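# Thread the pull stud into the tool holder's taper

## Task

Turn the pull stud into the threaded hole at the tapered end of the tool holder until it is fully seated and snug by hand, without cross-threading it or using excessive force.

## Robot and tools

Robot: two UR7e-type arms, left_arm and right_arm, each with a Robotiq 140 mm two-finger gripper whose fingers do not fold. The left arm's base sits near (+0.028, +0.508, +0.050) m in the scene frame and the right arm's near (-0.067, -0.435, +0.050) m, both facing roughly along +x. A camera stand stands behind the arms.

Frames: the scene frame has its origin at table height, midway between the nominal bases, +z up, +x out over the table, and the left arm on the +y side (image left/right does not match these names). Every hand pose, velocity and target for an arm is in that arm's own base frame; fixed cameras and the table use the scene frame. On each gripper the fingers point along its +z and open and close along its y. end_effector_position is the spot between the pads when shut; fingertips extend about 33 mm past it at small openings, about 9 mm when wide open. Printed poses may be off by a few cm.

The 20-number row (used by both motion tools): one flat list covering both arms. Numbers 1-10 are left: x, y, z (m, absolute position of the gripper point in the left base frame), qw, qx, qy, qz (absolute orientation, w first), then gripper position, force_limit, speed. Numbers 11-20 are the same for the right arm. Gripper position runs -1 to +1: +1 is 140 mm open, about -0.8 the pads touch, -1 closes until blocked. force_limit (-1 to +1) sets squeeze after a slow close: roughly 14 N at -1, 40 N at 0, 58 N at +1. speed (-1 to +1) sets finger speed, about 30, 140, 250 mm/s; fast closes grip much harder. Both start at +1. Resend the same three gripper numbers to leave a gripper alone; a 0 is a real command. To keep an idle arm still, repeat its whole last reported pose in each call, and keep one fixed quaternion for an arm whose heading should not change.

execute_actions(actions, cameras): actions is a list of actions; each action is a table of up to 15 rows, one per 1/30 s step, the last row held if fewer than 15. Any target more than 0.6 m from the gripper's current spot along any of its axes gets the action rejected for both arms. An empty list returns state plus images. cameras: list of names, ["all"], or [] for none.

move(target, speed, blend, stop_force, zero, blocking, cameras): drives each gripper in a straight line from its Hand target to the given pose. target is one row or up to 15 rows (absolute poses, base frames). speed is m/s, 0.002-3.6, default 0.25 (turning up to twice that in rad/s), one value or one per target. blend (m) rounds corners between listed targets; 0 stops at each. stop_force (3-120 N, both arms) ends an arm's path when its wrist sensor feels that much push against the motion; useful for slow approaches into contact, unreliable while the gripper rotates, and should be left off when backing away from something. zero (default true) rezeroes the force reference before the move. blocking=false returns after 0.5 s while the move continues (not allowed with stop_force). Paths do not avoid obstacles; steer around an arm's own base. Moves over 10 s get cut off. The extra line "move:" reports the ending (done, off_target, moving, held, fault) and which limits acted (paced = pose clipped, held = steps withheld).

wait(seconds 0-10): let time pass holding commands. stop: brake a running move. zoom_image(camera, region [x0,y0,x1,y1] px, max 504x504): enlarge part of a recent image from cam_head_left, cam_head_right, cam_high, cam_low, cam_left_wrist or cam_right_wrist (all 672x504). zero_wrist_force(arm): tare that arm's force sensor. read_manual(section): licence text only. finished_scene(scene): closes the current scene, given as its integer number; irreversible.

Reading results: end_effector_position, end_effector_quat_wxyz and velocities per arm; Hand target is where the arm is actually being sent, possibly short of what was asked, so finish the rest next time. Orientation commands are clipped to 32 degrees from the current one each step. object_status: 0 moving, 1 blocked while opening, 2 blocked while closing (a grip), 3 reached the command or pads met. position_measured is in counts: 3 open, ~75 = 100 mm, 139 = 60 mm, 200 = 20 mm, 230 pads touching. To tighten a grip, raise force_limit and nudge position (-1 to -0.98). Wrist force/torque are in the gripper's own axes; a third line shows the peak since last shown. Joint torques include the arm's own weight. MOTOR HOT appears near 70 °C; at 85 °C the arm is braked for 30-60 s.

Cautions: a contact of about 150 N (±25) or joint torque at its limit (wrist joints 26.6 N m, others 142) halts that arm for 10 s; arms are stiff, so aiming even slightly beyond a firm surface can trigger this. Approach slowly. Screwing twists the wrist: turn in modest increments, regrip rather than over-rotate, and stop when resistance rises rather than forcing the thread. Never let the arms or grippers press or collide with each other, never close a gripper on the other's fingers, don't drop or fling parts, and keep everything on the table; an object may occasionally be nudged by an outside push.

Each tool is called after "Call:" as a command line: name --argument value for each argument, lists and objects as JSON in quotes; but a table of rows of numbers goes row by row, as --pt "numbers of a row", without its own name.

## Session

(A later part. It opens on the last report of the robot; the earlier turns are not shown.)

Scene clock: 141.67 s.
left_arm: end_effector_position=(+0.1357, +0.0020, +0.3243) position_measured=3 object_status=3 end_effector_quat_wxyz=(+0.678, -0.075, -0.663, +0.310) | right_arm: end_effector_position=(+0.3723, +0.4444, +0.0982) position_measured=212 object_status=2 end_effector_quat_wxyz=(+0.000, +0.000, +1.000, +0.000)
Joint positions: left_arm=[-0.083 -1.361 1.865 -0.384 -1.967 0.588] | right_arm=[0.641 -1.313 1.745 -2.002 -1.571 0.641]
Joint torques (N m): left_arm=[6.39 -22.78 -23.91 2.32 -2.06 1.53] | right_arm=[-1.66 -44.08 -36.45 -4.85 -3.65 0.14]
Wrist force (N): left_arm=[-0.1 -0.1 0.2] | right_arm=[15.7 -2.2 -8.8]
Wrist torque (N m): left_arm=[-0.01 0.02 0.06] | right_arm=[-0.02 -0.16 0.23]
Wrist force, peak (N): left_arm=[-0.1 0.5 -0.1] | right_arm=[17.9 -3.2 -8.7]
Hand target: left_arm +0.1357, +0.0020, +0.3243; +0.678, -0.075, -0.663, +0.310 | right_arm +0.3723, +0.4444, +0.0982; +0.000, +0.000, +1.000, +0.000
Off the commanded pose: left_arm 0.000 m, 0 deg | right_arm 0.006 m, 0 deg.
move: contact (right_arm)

Call:
move --pt "0.1357 0.0020 0.3243 0.678 -0.075 -0.663 0.310 1 1 1 0.3712 0.4443 0.0982 0 0 1 0 -0.98 0.4 -1" --pt "0.1357 0.0020 0.3243 0.678 -0.075 -0.663 0.310 1 1 1 0.3717 0.4448 0.0978 0 0.7071 0.7071 0 -0.98 0.4 -1" --pt "0.1357 0.0020 0.3243 0.678 -0.075 -0.663 0.310 1 1 1 0.3721 0.4443 0.0973 0 1 0 0 -0.98 0.4 -1" --speed 0.4 --blend 0.01

Call:
move --target '[0.1357,0.0020,0.3243,0.678,-0.075,-0.663,0.310,1,1,1,0.3717,0.4439,0.0968,0,0.7071,-0.7071,0,-0.98,0.4,-1]' --speed 0.4

Scene clock: 157.53 s.
left_arm: end_effector_position=(+0.1357, +0.0020, +0.3243) position_measured=3 object_status=3 end_effector_quat_wxyz=(+0.678, -0.075, -0.663, +0.310) | right_arm: end_effector_position=(+0.3721, +0.4443, +0.0973) position_measured=212 object_status=2 end_effector_quat_wxyz=(+0.000, +1.000, +0.000, +0.000)
Joint positions: left_arm=[-0.083 -1.361 1.865 -0.384 -1.967 0.588] | right_arm=[0.641 -1.313 1.747 -2.005 -1.571 3.783]
Joint torques (N m): left_arm=[6.62 -21.47 -23.98 2.65 -1.96 1.47] | right_arm=[8.28 -31.14 -38.12 -2.47 -1.26 0.68]
Wrist force (N): left_arm=[-0.1 0.5 0.2] | right_arm=[2.1 -5.3 14.7]
Wrist torque (N m): left_arm=[0.10 0.02 0.06] | right_arm=[-0.07 0.20 0.27]
Wrist force, peak (N): left_arm=[-0.4 0.5 -0.3] | right_arm=[9.6 -0.4 21.2]
Hand target: left_arm +0.1357, +0.0020, +0.3243; +0.678, -0.075, -0.663, +0.310 | right_arm +0.3721, +0.4443, +0.0973; +0.000, +1.000, +0.000, +0.000
Off the commanded pose: left_arm 0.000 m, 0 deg | right_arm 0.000 m, 0 deg.
move: done; blend cut to 0.0005 m at target 1

Scene clock: 160.03 s.
left_arm: end_effector_position=(+0.1357, +0.0020, +0.3243) position_measured=3 object_status=3 end_effector_quat_wxyz=(+0.678, -0.075, -0.663, +0.310) | right_arm: end_effector_position=(+0.3717, +0.4439, +0.0969) position_measured=212 object_status=2 end_effector_quat_wxyz=(+0.000, +0.707, -0.707, +0.000)
Joint positions: left_arm=[-0.083 -1.361 1.865 -0.384 -1.967 0.588] | right_arm=[0.641 -1.314 1.749 -2.007 -1.571 5.354]
Joint torques (N m): left_arm=[6.4 -21.99 -23.98 2.73 -2.05 1.49] | right_arm=[9.64 -33.53 -41.47 -3.86 -0.39 0.79]
Wrist force (N): left_arm=[-0.1 0.2 -0.1] | right_arm=[-3.3 -4.1 18.5]
Wrist torque (N m): left_arm=[0.03 0.00 0.05] | right_arm=[-0.06 0.32 0.33]
Wrist force, peak (N): left_arm=[0.0 0.6 -0.1] | right_arm=[-3.3 -4.1 18.5]
Hand target: left_arm +0.1357, +0.0020, +0.3243; +0.678, -0.075, -0.663, +0.310 | right_arm +0.3717, +0.4439, +0.0968; +0.000, +0.707, -0.707, +0.000
Off the commanded pose: left_arm 0.000 m, 0 deg | right_arm 0.000 m, 0 deg.
move: done

Call:
move --pt "0.1357 0.0020 0.3243 0.678 -0.075 -0.663 0.310 1 1 1 0.3717 0.4439 0.0968 0 0.7071 -0.7071 0 0.1 -0.5 -0.5" --pt "0.1357 0.0020 0.3243 0.678 -0.075 -0.663 0.310 1 1 1 0.3717 0.4443 0.108 0 1 0 0 0.1 -0.5 -0.5" --pt "0.1357 0.0020 0.3243 0.678 -0.075 -0.663 0.310 1 1 1 0.3717 0.4443 0.108 0 0.7071 0.7071 0 0.1 -0.5 -0.5" --pt "0.1357 0.0020 0.3243 0.678 -0.075 -0.663 0.310 1 1 1 0.3717 0.4443 0.108 0 0 1 0 0.1 -0.5 -0.5" --speed 1 --blend '[0,0.01,0.01,0.01]'

Call:
move --pt "0.1357 0.0020 0.3243 0.678 -0.075 -0.663 0.310 1 1 1 0.3717 0.4443 0.108 0 -0.7071 0.7071 0 0.1 -0.5 -0.5" --pt "0.1357 0.0020 0.3243 0.678 -0.075 -0.663 0.310 1 1 1 0.3717 0.4443 0.108 0 1 0 0 0.1 -0.5 -0.5" --pt "0.1357 0.0020 0.3243 0.678 -0.075 -0.663 0.310 1 1 1 0.3717 0.4443 0.108 0 0.7071 0.7071 0 0.1 -0.5 -0.5" --pt "0.1357 0.0020 0.3243 0.678 -0.075 -0.663 0.310 1 1 1 0.3717 0.4443 0.108 0 0 1 0 0.1 -0.5 -0.5" --pt "0.1357 0.0020 0.3243 0.678 -0.075 -0.663 0.310 1 1 1 0.3717 0.4443 0.0962 0 0 1 0 0.1 -0.5 -0.5" --speed '[1,1,1,1,0.1]' --blend '[0.01,0.01,0.01,0.002,0]' --cameras '["cam_right_wrist","cam_low"]'

Call:
zoom_image --camera "cam_low" --region '[460, 200, 540, 290]'

Call:
move --target '[0.1357,0.0020,0.3243,0.678,-0.075,-0.663,0.310,1,1,1,0.3717,0.4443,0.0962,0,0,1,0,-1,0.1,-0.9]'

Call:
wait --seconds 1

Call:
move --pt "0.1357 0.0020 0.3243 0.678 -0.075 -0.663 0.310 1 1 1 0.3717 0.4443 0.0957 0 0.7071 0.7071 0 -1 0.1 -0.9" --pt "0.1357 0.0020 0.3243 0.678 -0.075 -0.663 0.310 1 1 1 0.3717 0.4443 0.0951 0 1 0 0 -1 0.1 -0.9" --speed 0.6 --blend 0.01

Scene clock: 184.93 s.
left_arm: end_effector_position=(+0.1357, +0.0020, +0.3243) position_measured=3 object_status=3 end_effector_quat_wxyz=(+0.678, -0.075, -0.663, +0.310) | right_arm: end_effector_position=(+0.3717, +0.4443, +0.1080) position_measured=117 object_status=3 end_effector_quat_wxyz=(+0.000, +0.000, +1.000, +0.000)
Joint positions: left_arm=[-0.083 -1.361 1.865 -0.384 -1.967 0.588] | right_arm=[0.642 -1.324 1.731 -1.978 -1.571 0.642]
Joint torques (N m): left_arm=[5.4 -22.14 -24.51 3.01 -2.06 1.51] | right_arm=[-7.22 -46.68 -16.33 -1.1 0.38 -0.74]
Wrist force (N): left_arm=[-0.1 0.0 -0.1] | right_arm=[-2.6 -1.8 -2.2]
Wrist torque (N m): left_arm=[0.00 0.02 0.06] | right_arm=[-0.32 0.29 0.21]
Wrist force, peak (N): left_arm=[0.0 0.6 -0.3] | right_arm=[-3.0 -3.8 18.8]
Hand target: left_arm +0.1357, +0.0020, +0.3243; +0.678, -0.075, -0.663, +0.310 | right_arm +0.3717, +0.4443, +0.1080; +0.000, +0.000, +1.000, +0.000
Off the commanded pose: left_arm 0.000 m, 0 deg | right_arm 0.000 m, 0 deg.
move: done

Scene clock: 189.00 s.
left_arm: end_effector_position=(+0.1357, +0.0020, +0.3243) position_measured=3 object_status=3 end_effector_quat_wxyz=(+0.678, -0.075, -0.663, +0.310) | right_arm: end_effector_position=(+0.3717, +0.4443, +0.0961) position_measured=117 object_status=3 end_effector_quat_wxyz=(+0.000, +0.000, +1.000, +0.000)
Joint positions: left_arm=[-0.083 -1.361 1.865 -0.384 -1.967 0.588] | right_arm=[0.642 -1.312 1.749 -2.008 -1.571 -5.641]
Joint torques (N m): left_arm=[5.34 -21.73 -23.52 3.28 -2.03 1.58] | right_arm=[-4.01 -47.03 -31.41 -2.14 -0.43 -1.16]
Wrist force (N): left_arm=[0.0 0.4 0.1] | right_arm=[-2.6 -1.7 -2.0]
Wrist torque (N m): left_arm=[0.08 0.00 0.06] | right_arm=[-0.29 0.30 0.21]
Wrist force, peak (N): left_arm=[0.0 0.5 0.4] | right_arm=[-2.7 -2.0 -4.3]
Hand target: left_arm +0.1357, +0.0020, +0.3243; +0.678, -0.075, -0.663, +0.310 | right_arm +0.3717, +0.4443, +0.0962; +0.000, +0.000, +1.000, +0.000
Off the commanded pose: left_arm 0.000 m, 0 deg | right_arm 0.000 m, 0 deg.
move: done
Images, in order (width x height): cam_low 672x504, cam_right_wrist 672x504.

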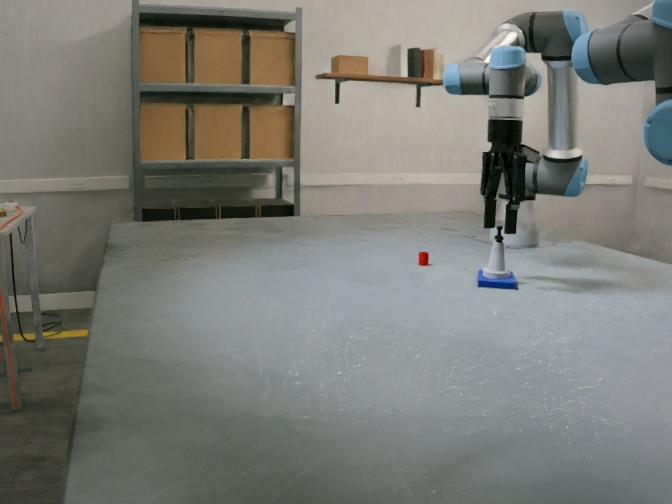

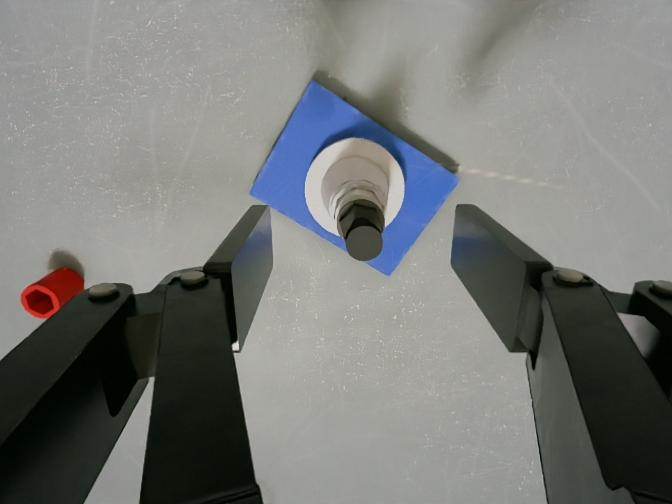

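Scaled by 5.600 from the camera's 672x504 image, which has a finer 960x720 frame.

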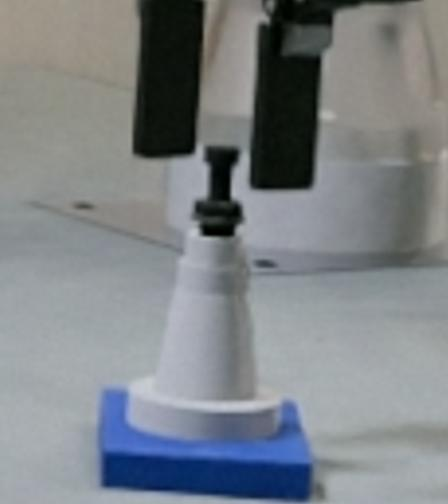

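Scene clock: 190.87 s.
left_arm: end_effector_position=(+0.1357, +0.0020, +0.3243) position_measured=3 object_status=3 end_effector_quat_wxyz=(+0.678, -0.075, -0.663, +0.310) | right_arm: end_effector_position=(+0.3717, +0.4443, +0.0962) position_measured=211 object_status=0 end_effector_quat_wxyz=(+0.000, +0.000, +1.000, +0.000)
Joint positions: left_arm=[-0.083 -1.361 1.865 -0.384 -1.967 0.588] | right_arm=[0.642 -1.312 1.749 -2.008 -1.571 -5.641]
Joint torques (N m): left_arm=[6.03 -21.46 -24.07 3.33 -2.1 1.67] | right_arm=[6.6 -44.32 -30.89 -3.89 -1.81 -1.3]
Wrist force (N): left_arm=[0.1 0.2 -0.2] | right_arm=[-2.6 -2.2 -5.2]
Wrist torque (N m): left_arm=[0.06 -0.03 0.06] | right_arm=[-0.29 0.31 0.21]
Wrist force, peak (N): left_arm=[-0.2 0.2 0.5] | right_arm=[-2.9 -2.3 -5.2]
Hand target: left_arm +0.1357, +0.0020, +0.3243; +0.678, -0.075, -0.663, +0.310 | right_arm +0.3717, +0.4443, +0.0962; +0.000, +0.000, +1.000, +0.000
Off the commanded pose: left_arm 0.000 m, 0 deg | right_arm 0.000 m, 0 deg.
move: done

Scene clock: 191.87 s.
left_arm: end_effector_position=(+0.1357, +0.0020, +0.3243) position_measured=3 object_status=3 end_effector_quat_wxyz=(+0.678, -0.075, -0.663, +0.310) | right_arm: end_effector_position=(+0.3717, +0.4443, +0.0962) position_measured=211 object_status=2 end_effector_quat_wxyz=(+0.000, +0.000, +1.000, +0.000)
Joint positions: left_arm=[-0.083 -1.361 1.865 -0.384 -1.967 0.588] | right_arm=[0.642 -1.312 1.749 -2.008 -1.571 -5.641]
Joint torques (N m): left_arm=[5.89 -21.71 -23.94 3.19 -2.03 1.49] | right_arm=[7.1 -41.19 -28.08 -3.02 -1.9 -1.33]
Wrist force (N): left_arm=[0.0 0.3 0.1] | right_arm=[-2.7 -2.3 -5.3]
Wrist torque (N m): left_arm=[0.05 0.00 0.06] | right_arm=[-0.29 0.34 0.21]
Wrist force, peak (N): left_arm=[0.2 0.5 -0.1] | right_arm=[-2.6 -2.3 -5.5]
Hand target: left_arm +0.1357, +0.0020, +0.3243; +0.678, -0.075, -0.663, +0.310 | right_arm +0.3717, +0.4443, +0.0962; +0.000, +0.000, +1.000, +0.000
Tool commands: left_gripper/position=+1.0 left_gripper/force_limit=+1.0 left_gripper/speed=+1.0 right_gripper/position=-1.0 right_gripper/force_limit=+0.1 right_gripper/speed=-0.9
Off the commanded pose: left_arm 0.000 m, 0 deg | right_arm 0.000 m, 0 deg.
wait: 1.00 s; at rest by 0.17 s

Scene clock: 195.10 s.
left_arm: end_effector_position=(+0.1357, +0.0020, +0.3243) position_measured=3 object_status=3 end_effector_quat_wxyz=(+0.678, -0.075, -0.663, +0.310) | right_arm: end_effector_position=(+0.3717, +0.4443, +0.0951) position_measured=211 object_status=2 end_effector_quat_wxyz=(+0.000, +1.000, +0.000, +0.000)
Joint positions: left_arm=[-0.083 -1.361 1.865 -0.384 -1.967 0.588] | right_arm=[0.642 -1.311 1.751 -2.011 -1.571 -2.5]
Joint torques (N m): left_arm=[5.39 -21.38 -23.46 3.53 -2.03 1.68] | right_arm=[2.45 -21.07 -29.27 0.34 -0.85 0.87]
Wrist force (N): left_arm=[0.1 0.2 0.1] | right_arm=[-0.7 -5.4 -4.4]
Wrist torque (N m): left_arm=[0.05 -0.03 0.06] | right_arm=[-0.02 0.31 0.32]
Wrist force, peak (N): left_arm=[0.0 0.5 0.1] | right_arm=[-0.3 -5.6 -7.5]
Hand target: left_arm +0.1357, +0.0020, +0.3243; +0.678, -0.075, -0.663, +0.310 | right_arm +0.3717, +0.4443, +0.0951; +0.000, +1.000, +0.000, +0.000
Off the commanded pose: left_arm 0.000 m, 0 deg | right_arm 0.000 m, 0 deg.
move: done

Clean. The grip is steady, so I finish this pass, unwind, and run the next one.

Call:
move --pt "0.1357 0.0020 0.3243 0.678 -0.075 -0.663 0.310 1 1 1 0.3717 0.4443 0.0946 0 0.7071 -0.7071 0 -1 0.1 -0.9" --pt "0.1357 0.0020 0.3243 0.678 -0.075 -0.663 0.310 1 1 1 0.3717 0.4443 0.0941 0 0 -1 0 -1 0.1 -0.9" --pt "0.1357 0.0020 0.3243 0.678 -0.075 -0.663 0.310 1 1 1 0.3717 0.4443 0.0936 0 -0.7071 -0.7071 0 -1 0.1 -0.9" --pt "0.1357 0.0020 0.3243 0.678 -0.075 -0.663 0.310 1 1 1 0.3717 0.4443 0.093 0 -1 0 0 -1 0.1 -0.9" --pt "0.1357 0.0020 0.3243 0.678 -0.075 -0.663 0.310 1 1 1 0.3717 0.4443 0.0925 0 -0.7071 0.7071 0 -1 0.1 -0.9" --speed 0.6 --blend 0.01

Call:
move --pt "0.1357 0.0020 0.3243 0.678 -0.075 -0.663 0.310 1 1 1 0.3717 0.4443 0.0925 0 0.7071 -0.7071 0 0.1 -0.5 -0.5" --pt "0.1357 0.0020 0.3243 0.678 -0.075 -0.663 0.310 1 1 1 0.3717 0.4443 0.106 0 1 0 0 0.1 -0.5 -0.5" --pt "0.1357 0.0020 0.3243 0.678 -0.075 -0.663 0.310 1 1 1 0.3717 0.4443 0.106 0 0.7071 0.7071 0 0.1 -0.5 -0.5" --pt "0.1357 0.0020 0.3243 0.678 -0.075 -0.663 0.310 1 1 1 0.3717 0.4443 0.106 0 0 1 0 0.1 -0.5 -0.5" --speed 1 --blend '[0,0.01,0.01,0.01]'

Call:
move --pt "0.1357 0.0020 0.3243 0.678 -0.075 -0.663 0.310 1 1 1 0.3717 0.4443 0.106 0 -0.7071 0.7071 0 0.1 -0.5 -0.5" --pt "0.1357 0.0020 0.3243 0.678 -0.075 -0.663 0.310 1 1 1 0.3717 0.4443 0.106 0 1 0 0 0.1 -0.5 -0.5" --pt "0.1357 0.0020 0.3243 0.678 -0.075 -0.663 0.310 1 1 1 0.3717 0.4443 0.106 0 0.7071 0.7071 0 0.1 -0.5 -0.5" --pt "0.1357 0.0020 0.3243 0.678 -0.075 -0.663 0.310 1 1 1 0.3717 0.4443 0.106 0 0 1 0 0.1 -0.5 -0.5" --pt "0.1357 0.0020 0.3243 0.678 -0.075 -0.663 0.310 1 1 1 0.3717 0.4443 0.0924 0 0 1 0 0.1 -0.5 -0.5" --speed '[1,1,1,1,0.1]' --blend '[0.01,0.01,0.01,0.002,0]' --cameras '["cam_low"]'

Call:
zoom_image --camera "cam_low" --region '[460, 200, 540, 290]'

Call:
move --target '[0.1357,0.0020,0.3243,0.678,-0.075,-0.663,0.310,1,1,1,0.3717,0.4443,0.0924,0,0,1,0,-1,0.1,-0.9]'

Call:
wait --seconds 1

Call:
move --pt "0.1357 0.0020 0.3243 0.678 -0.075 -0.663 0.310 1 1 1 0.3717 0.4443 0.0919 0 0.7071 0.7071 0 -1 0.1 -0.9" --pt "0.1357 0.0020 0.3243 0.678 -0.075 -0.663 0.310 1 1 1 0.3717 0.4443 0.0914 0 1 0 0 -1 0.1 -0.9" --pt "0.1357 0.0020 0.3243 0.678 -0.075 -0.663 0.310 1 1 1 0.3717 0.4443 0.0909 0 0.7071 -0.7071 0 -1 0.1 -0.9" --pt "0.1357 0.0020 0.3243 0.678 -0.075 -0.663 0.310 1 1 1 0.3717 0.4443 0.0904 0 0 -1 0 -1 0.1 -0.9" --speed 0.6 --blend 0.01 --cameras '["cam_low"]'

Call:
zoom_image --camera "cam_low" --region '[460, 200, 540, 290]'

Scene clock: 233.73 s.
left_arm: end_effector_position=(+0.1357, +0.0020, +0.3243) position_measured=3 object_status=3 end_effector_quat_wxyz=(+0.678, -0.075, -0.663, +0.310) | right_arm: end_effector_position=(+0.3717, +0.4443, +0.0925) position_measured=211 object_status=2 end_effector_quat_wxyz=(+0.000, +0.707, -0.707, +0.000)
Joint positions: left_arm=[-0.083 -1.361 1.865 -0.384 -1.967 0.588] | right_arm=[0.642 -1.308 1.755 -2.017 -1.571 5.354]
Joint torques (N m): left_arm=[4.93 -21.09 -23.81 3.83 -2.09 1.57] | right_arm=[6.24 -25.79 -34.07 -0.81 0.53 0.69]
Wrist force (N): left_arm=[0.0 0.2 0.3] | right_arm=[-2.9 -4.8 4.4]
Wrist torque (N m): left_arm=[0.04 0.00 0.06] | right_arm=[0.00 0.32 0.35]
Wrist force, peak (N): left_arm=[-0.2 0.6 0.0] | right_arm=[-2.2 -5.9 6.6]
Hand target: left_arm +0.1357, +0.0020, +0.3243; +0.678, -0.075, -0.663, +0.310 | right_arm +0.3717, +0.4443, +0.0925; +0.000, +0.707, -0.707, +0.000
Off the commanded pose: left_arm 0.000 m, 0 deg | right_arm 0.000 m, 0 deg.
move: done

Scene clock: 237.87 s.
left_arm: end_effector_position=(+0.1357, +0.0020, +0.3243) position_measured=3 object_status=3 end_effector_quat_wxyz=(+0.678, -0.075, -0.663, +0.310) | right_arm: end_effector_position=(+0.3717, +0.4443, +0.1060) position_measured=117 object_status=3 end_effector_quat_wxyz=(+0.000, +0.000, +1.000, +0.000)
Joint positions: left_arm=[-0.083 -1.361 1.865 -0.384 -1.967 0.588] | right_arm=[0.642 -1.322 1.734 -1.983 -1.571 0.642]
Joint torques (N m): left_arm=[4.41 -21.95 -24.32 4.09 -1.95 1.58] | right_arm=[-5.85 -46.79 -17.32 -1.2 0.42 -0.73]
Wrist force (N): left_arm=[0.0 0.2 -0.3] | right_arm=[-2.8 -2.0 -2.1]
Wrist torque (N m): left_arm=[0.04 0.00 0.06] | right_arm=[-0.35 0.34 0.21]
Wrist force, peak (N): left_arm=[0.0 0.6 -0.1] | right_arm=[-2.8 -4.8 4.4]
Hand target: left_arm +0.1357, +0.0020, +0.3243; +0.678, -0.075, -0.663, +0.310 | right_arm +0.3717, +0.4443, +0.1060; +0.000, +0.000, +1.000, +0.000
Off the commanded pose: left_arm 0.000 m, 0 deg | right_arm 0.000 m, 0 deg.
move: done

Scene clock: 241.97 s.
left_arm: end_effector_position=(+0.1357, +0.0020, +0.3243) position_measured=3 object_status=3 end_effector_quat_wxyz=(+0.678, -0.075, -0.663, +0.310) | right_arm: end_effector_position=(+0.3717, +0.4443, +0.0923) position_measured=117 object_status=3 end_effector_quat_wxyz=(+0.000, +0.000, +1.000, +0.000)
Joint positions: left_arm=[-0.083 -1.361 1.865 -0.384 -1.967 0.588] | right_arm=[0.642 -1.308 1.755 -2.017 -1.571 -5.641]
Joint torques (N m): left_arm=[4.66 -21.91 -23.79 4.29 -2.04 1.61] | right_arm=[-3.92 -47.45 -30.59 -2.3 -0.48 -1.07]
Wrist force (N): left_arm=[0.2 -0.2 0.1] | right_arm=[-2.7 -1.8 -1.9]
Wrist torque (N m): left_arm=[-0.04 -0.04 0.06] | right_arm=[-0.33 0.32 0.21]
Wrist force, peak (N): left_arm=[0.1 0.6 -0.1] | right_arm=[-2.6 -1.8 -3.8]
Hand target: left_arm +0.1357, +0.0020, +0.3243; +0.678, -0.075, -0.663, +0.310 | right_arm +0.3717, +0.4443, +0.0924; +0.000, +0.000, +1.000, +0.000
Off the commanded pose: left_arm 0.000 m, 0 deg | right_arm 0.000 m, 0 deg.
move: done
Images, in order (width x height): cam_low 672x504.

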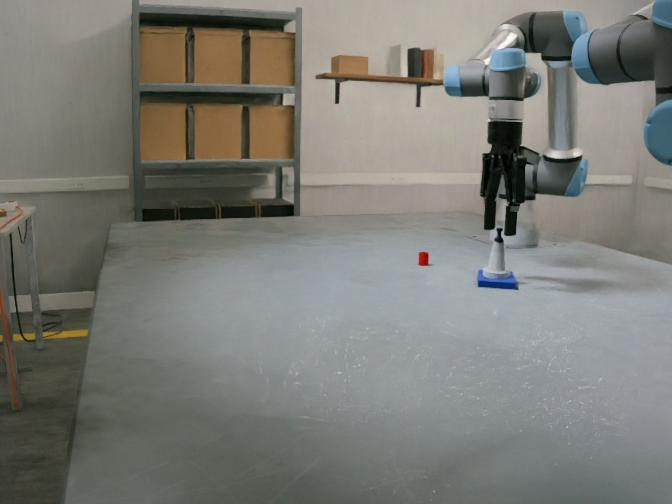

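Scaled by 5.600 from the camera's 672x504 image, which has a finer 960x720 frame.

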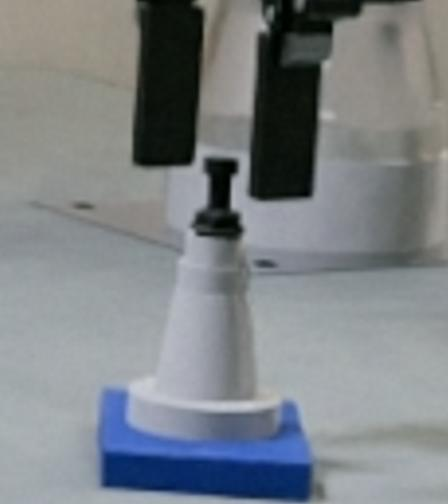

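Scene clock: 243.83 s.
left_arm: end_effector_position=(+0.1357, +0.0020, +0.3243) position_measured=3 object_status=3 end_effector_quat_wxyz=(+0.678, -0.075, -0.663, +0.310) | right_arm: end_effector_position=(+0.3717, +0.4443, +0.0924) position_measured=211 object_status=0 end_effector_quat_wxyz=(+0.000, +0.000, +1.000, +0.000)
Joint positions: left_arm=[-0.083 -1.361 1.865 -0.384 -1.967 0.588] | right_arm=[0.642 -1.308 1.755 -2.017 -1.571 -5.641]
Joint torques (N m): left_arm=[4.48 -21.97 -24.41 4.26 -2.02 1.49] | right_arm=[6.95 -45 -31.14 -3.64 -1.78 -1.37]
Wrist force (N): left_arm=[-0.2 0.4 -0.2] | right_arm=[-2.6 -2.0 -5.1]
Wrist torque (N m): left_arm=[0.08 0.03 0.07] | right_arm=[-0.27 0.33 0.21]
Wrist force, peak (N): left_arm=[0.0 0.6 0.1] | right_arm=[-2.6 -2.2 -5.5]
Hand target: left_arm +0.1357, +0.0020, +0.3243; +0.678, -0.075, -0.663, +0.310 | right_arm +0.3717, +0.4443, +0.0924; +0.000, +0.000, +1.000, +0.000
Off the commanded pose: left_arm 0.000 m, 0 deg | right_arm 0.000 m, 0 deg.
move: done

Scene clock: 244.83 s.
left_arm: end_effector_position=(+0.1357, +0.0020, +0.3243) position_measured=3 object_status=3 end_effector_quat_wxyz=(+0.678, -0.075, -0.663, +0.310) | right_arm: end_effector_position=(+0.3717, +0.4443, +0.0924) position_measured=211 object_status=2 end_effector_quat_wxyz=(+0.000, +0.000, +1.000, +0.000)
Joint positions: left_arm=[-0.083 -1.361 1.865 -0.384 -1.967 0.588] | right_arm=[0.642 -1.308 1.755 -2.017 -1.571 -5.641]
Joint torques (N m): left_arm=[4.55 -22.21 -23.83 4.39 -2.05 1.56] | right_arm=[6.32 -41.1 -28.26 -2.68 -1.9 -1.23]
Wrist force (N): left_arm=[-0.1 0.1 -0.3] | right_arm=[-2.7 -2.1 -5.2]
Wrist torque (N m): left_arm=[0.02 0.02 0.06] | right_arm=[-0.29 0.34 0.21]
Wrist force, peak (N): left_arm=[-0.5 0.3 0.0] | right_arm=[-2.5 -2.1 -5.7]
Hand target: left_arm +0.1357, +0.0020, +0.3243; +0.678, -0.075, -0.663, +0.310 | right_arm +0.3717, +0.4443, +0.0924; +0.000, +0.000, +1.000, +0.000
Tool commands: left_gripper/position=+1.0 left_gripper/force_limit=+1.0 left_gripper/speed=+1.0 right_gripper/position=-1.0 right_gripper/force_limit=+0.1 right_gripper/speed=-0.9
Off the commanded pose: left_arm 0.000 m, 0 deg | right_arm 0.000 m, 0 deg.
wait: 1.00 s; at rest by 0.17 s

Scene clock: 250.70 s.
left_arm: end_effector_position=(+0.1357, +0.0020, +0.3243) position_measured=3 object_status=3 end_effector_quat_wxyz=(+0.678, -0.075, -0.663, +0.310) | right_arm: end_effector_position=(+0.3717, +0.4443, +0.0904) position_measured=211 object_status=2 end_effector_quat_wxyz=(+0.000, +0.000, +1.000, +0.000)
Joint positions: left_arm=[-0.083 -1.361 1.865 -0.384 -1.967 0.588] | right_arm=[0.642 -1.306 1.758 -2.022 -1.571 0.642]
Joint torques (N m): left_arm=[3.86 -21.6 -24.13 4.43 -2.01 1.53] | right_arm=[-0.3 -20.35 -30.64 -0.67 -2.08 0.8]
Wrist force (N): left_arm=[-0.3 0.0 0.1] | right_arm=[0.0 2.4 -4.2]
Wrist torque (N m): left_arm=[-0.01 0.06 0.07] | right_arm=[-0.43 0.26 0.11]
Wrist force, peak (N): left_arm=[-0.1 0.5 0.4] | right_arm=[-2.4 -6.4 4.4]
Hand target: left_arm +0.1357, +0.0020, +0.3243; +0.678, -0.075, -0.663, +0.310 | right_arm +0.3717, +0.4443, +0.0904; +0.000, +0.000, +1.000, +0.000
Off the commanded pose: left_arm 0.000 m, 0 deg | right_arm 0.000 m, 0 deg.
move: done
Images, in order (width x height): cam_low 672x504.

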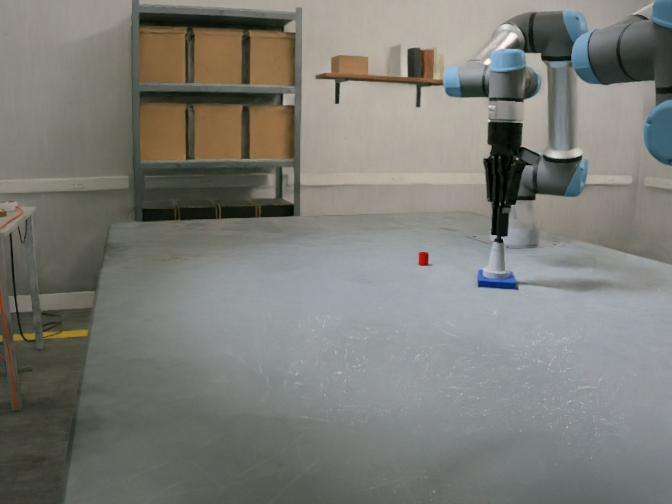

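Scaled by 5.600 from the camera's 672x504 image, which has a finer 960x720 frame.

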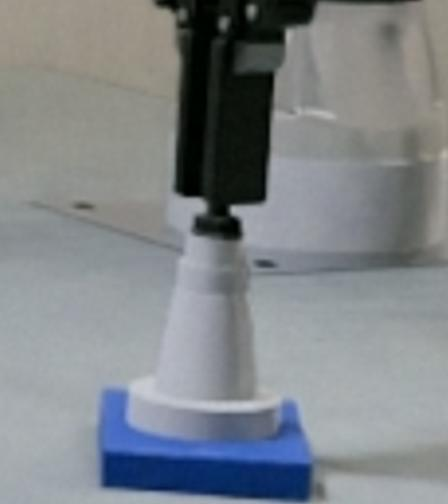

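Call:
move --target '[0.1357,0.0020,0.3243,0.678,-0.075,-0.663,0.310,1,1,1,0.3717,0.4443,0.0899,0,0.7071,0.7071,0,-1,0.1,-0.9]' --speed 0.4

Call:
move --target '[0.1357,0.0020,0.3243,0.678,-0.075,-0.663,0.310,1,1,1,0.3717,0.4443,0.0894,0,1,0,0,-1,0.1,-0.9]' --speed 0.4

Call:
move --target '[0.1357,0.0020,0.3243,0.678,-0.075,-0.663,0.310,1,1,1,0.3717,0.4443,0.0889,0,0.7071,-0.7071,0,-1,0.1,-0.9]' --speed 0.4 --cameras '["cam_low"]'

Call:
zoom_image --camera "cam_low" --region '[460, 200, 540, 290]'

Scene clock: 271.37 s.
left_arm: end_effector_position=(+0.1357, +0.0020, +0.3243) position_measured=3 object_status=3 end_effector_quat_wxyz=(+0.678, -0.075, -0.663, +0.310) | right_arm: end_effector_position=(+0.3717, +0.4443, +0.0899) position_measured=211 object_status=2 end_effector_quat_wxyz=(+0.000, +0.707, +0.707, +0.000)
Joint positions: left_arm=[-0.083 -1.361 1.865 -0.384 -1.967 0.588] | right_arm=[0.642 -1.306 1.759 -2.024 -1.571 2.213]
Joint torques (N m): left_arm=[3.76 -21.3 -23.97 4.79 -2.05 1.54] | right_arm=[5.84 -18.98 -29.85 -0.6 -0.42 0.85]
Wrist force (N): left_arm=[0.1 0.2 -0.3] | right_arm=[-1.5 1.2 -6.9]
Wrist torque (N m): left_arm=[0.03 -0.02 0.06] | right_arm=[-0.23 0.29 0.13]
Wrist force, peak (N): left_arm=[-0.4 0.4 0.4] | right_arm=[-0.3 2.4 -9.0]
Hand target: left_arm +0.1357, +0.0020, +0.3243; +0.678, -0.075, -0.663, +0.310 | right_arm +0.3717, +0.4443, +0.0899; +0.000, +0.707, +0.707, +0.000
Off the commanded pose: left_arm 0.000 m, 0 deg | right_arm 0.000 m, 0 deg.
move: done

Scene clock: 273.87 s.
left_arm: end_effector_position=(+0.1357, +0.0020, +0.3243) position_measured=3 object_status=3 end_effector_quat_wxyz=(+0.678, -0.075, -0.663, +0.310) | right_arm: end_effector_position=(+0.3717, +0.4443, +0.0894) position_measured=211 object_status=2 end_effector_quat_wxyz=(+0.000, +1.000, +0.000, +0.000)
Joint positions: left_arm=[-0.083 -1.361 1.865 -0.384 -1.967 0.588] | right_arm=[0.642 -1.305 1.759 -2.025 -1.571 3.783]
Joint torques (N m): left_arm=[4.01 -22.43 -23.59 4.74 -2.22 1.54] | right_arm=[4.96 -19.88 -30.39 -0.71 -3.29 0.88]
Wrist force (N): left_arm=[-0.2 0.2 0.1] | right_arm=[-7.7 -6.5 -6.4]
Wrist torque (N m): left_arm=[0.04 0.05 0.06] | right_arm=[-0.09 0.43 0.08]
Wrist force, peak (N): left_arm=[-0.1 0.0 -0.5] | right_arm=[-7.4 -7.7 -8.2]
Hand target: left_arm +0.1357, +0.0020, +0.3243; +0.678, -0.075, -0.663, +0.310 | right_arm +0.3717, +0.4443, +0.0894; +0.000, +1.000, +0.000, +0.000
Off the commanded pose: left_arm 0.000 m, 0 deg | right_arm 0.000 m, 0 deg.
move: done

Scene clock: 276.37 s.
left_arm: end_effector_position=(+0.1357, +0.0020, +0.3243) position_measured=3 object_status=3 end_effector_quat_wxyz=(+0.678, -0.075, -0.663, +0.310) | right_arm: end_effector_position=(+0.3717, +0.4443, +0.0889) position_measured=211 object_status=2 end_effector_quat_wxyz=(+0.000, +0.707, -0.707, +0.000)
Joint positions: left_arm=[-0.083 -1.361 1.865 -0.384 -1.967 0.588] | right_arm=[0.642 -1.305 1.76 -2.026 -1.571 5.354]
Joint torques (N m): left_arm=[3.37 -21.42 -23.64 4.81 -2.01 1.6] | right_arm=[9.06 -19.31 -28.49 -1.26 -0.6 0.95]
Wrist force (N): left_arm=[0.3 0.1 -0.3] | right_arm=[-3.3 -4.2 -7.2]
Wrist torque (N m): left_arm=[0.02 -0.06 0.05] | right_arm=[-0.17 0.30 0.13]
Wrist force, peak (N): left_arm=[-0.2 0.6 0.4] | right_arm=[-5.0 -4.9 -9.4]
Hand target: left_arm +0.1357, +0.0020, +0.3243; +0.678, -0.075, -0.663, +0.310 | right_arm +0.3717, +0.4443, +0.0889; +0.000, +0.707, -0.707, +0.000
Off the commanded pose: left_arm 0.000 m, 0 deg | right_arm 0.000 m, 0 deg.
move: done
Images, in order (width x height): cam_low 672x504.

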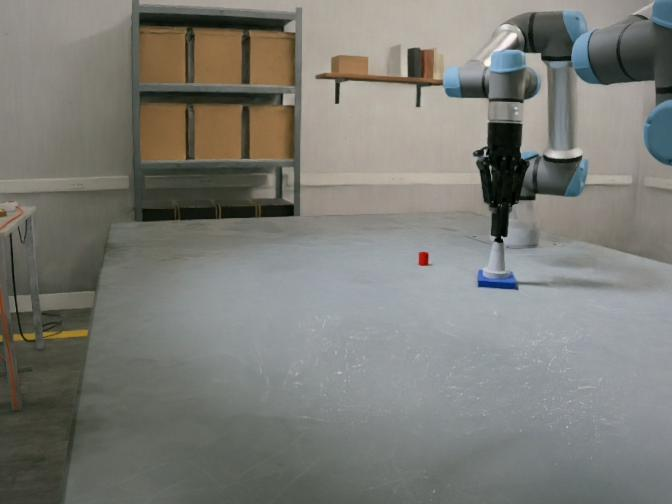

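Scaled by 5.600 from the camera's 672x504 image, which has a finer 960x720 frame.

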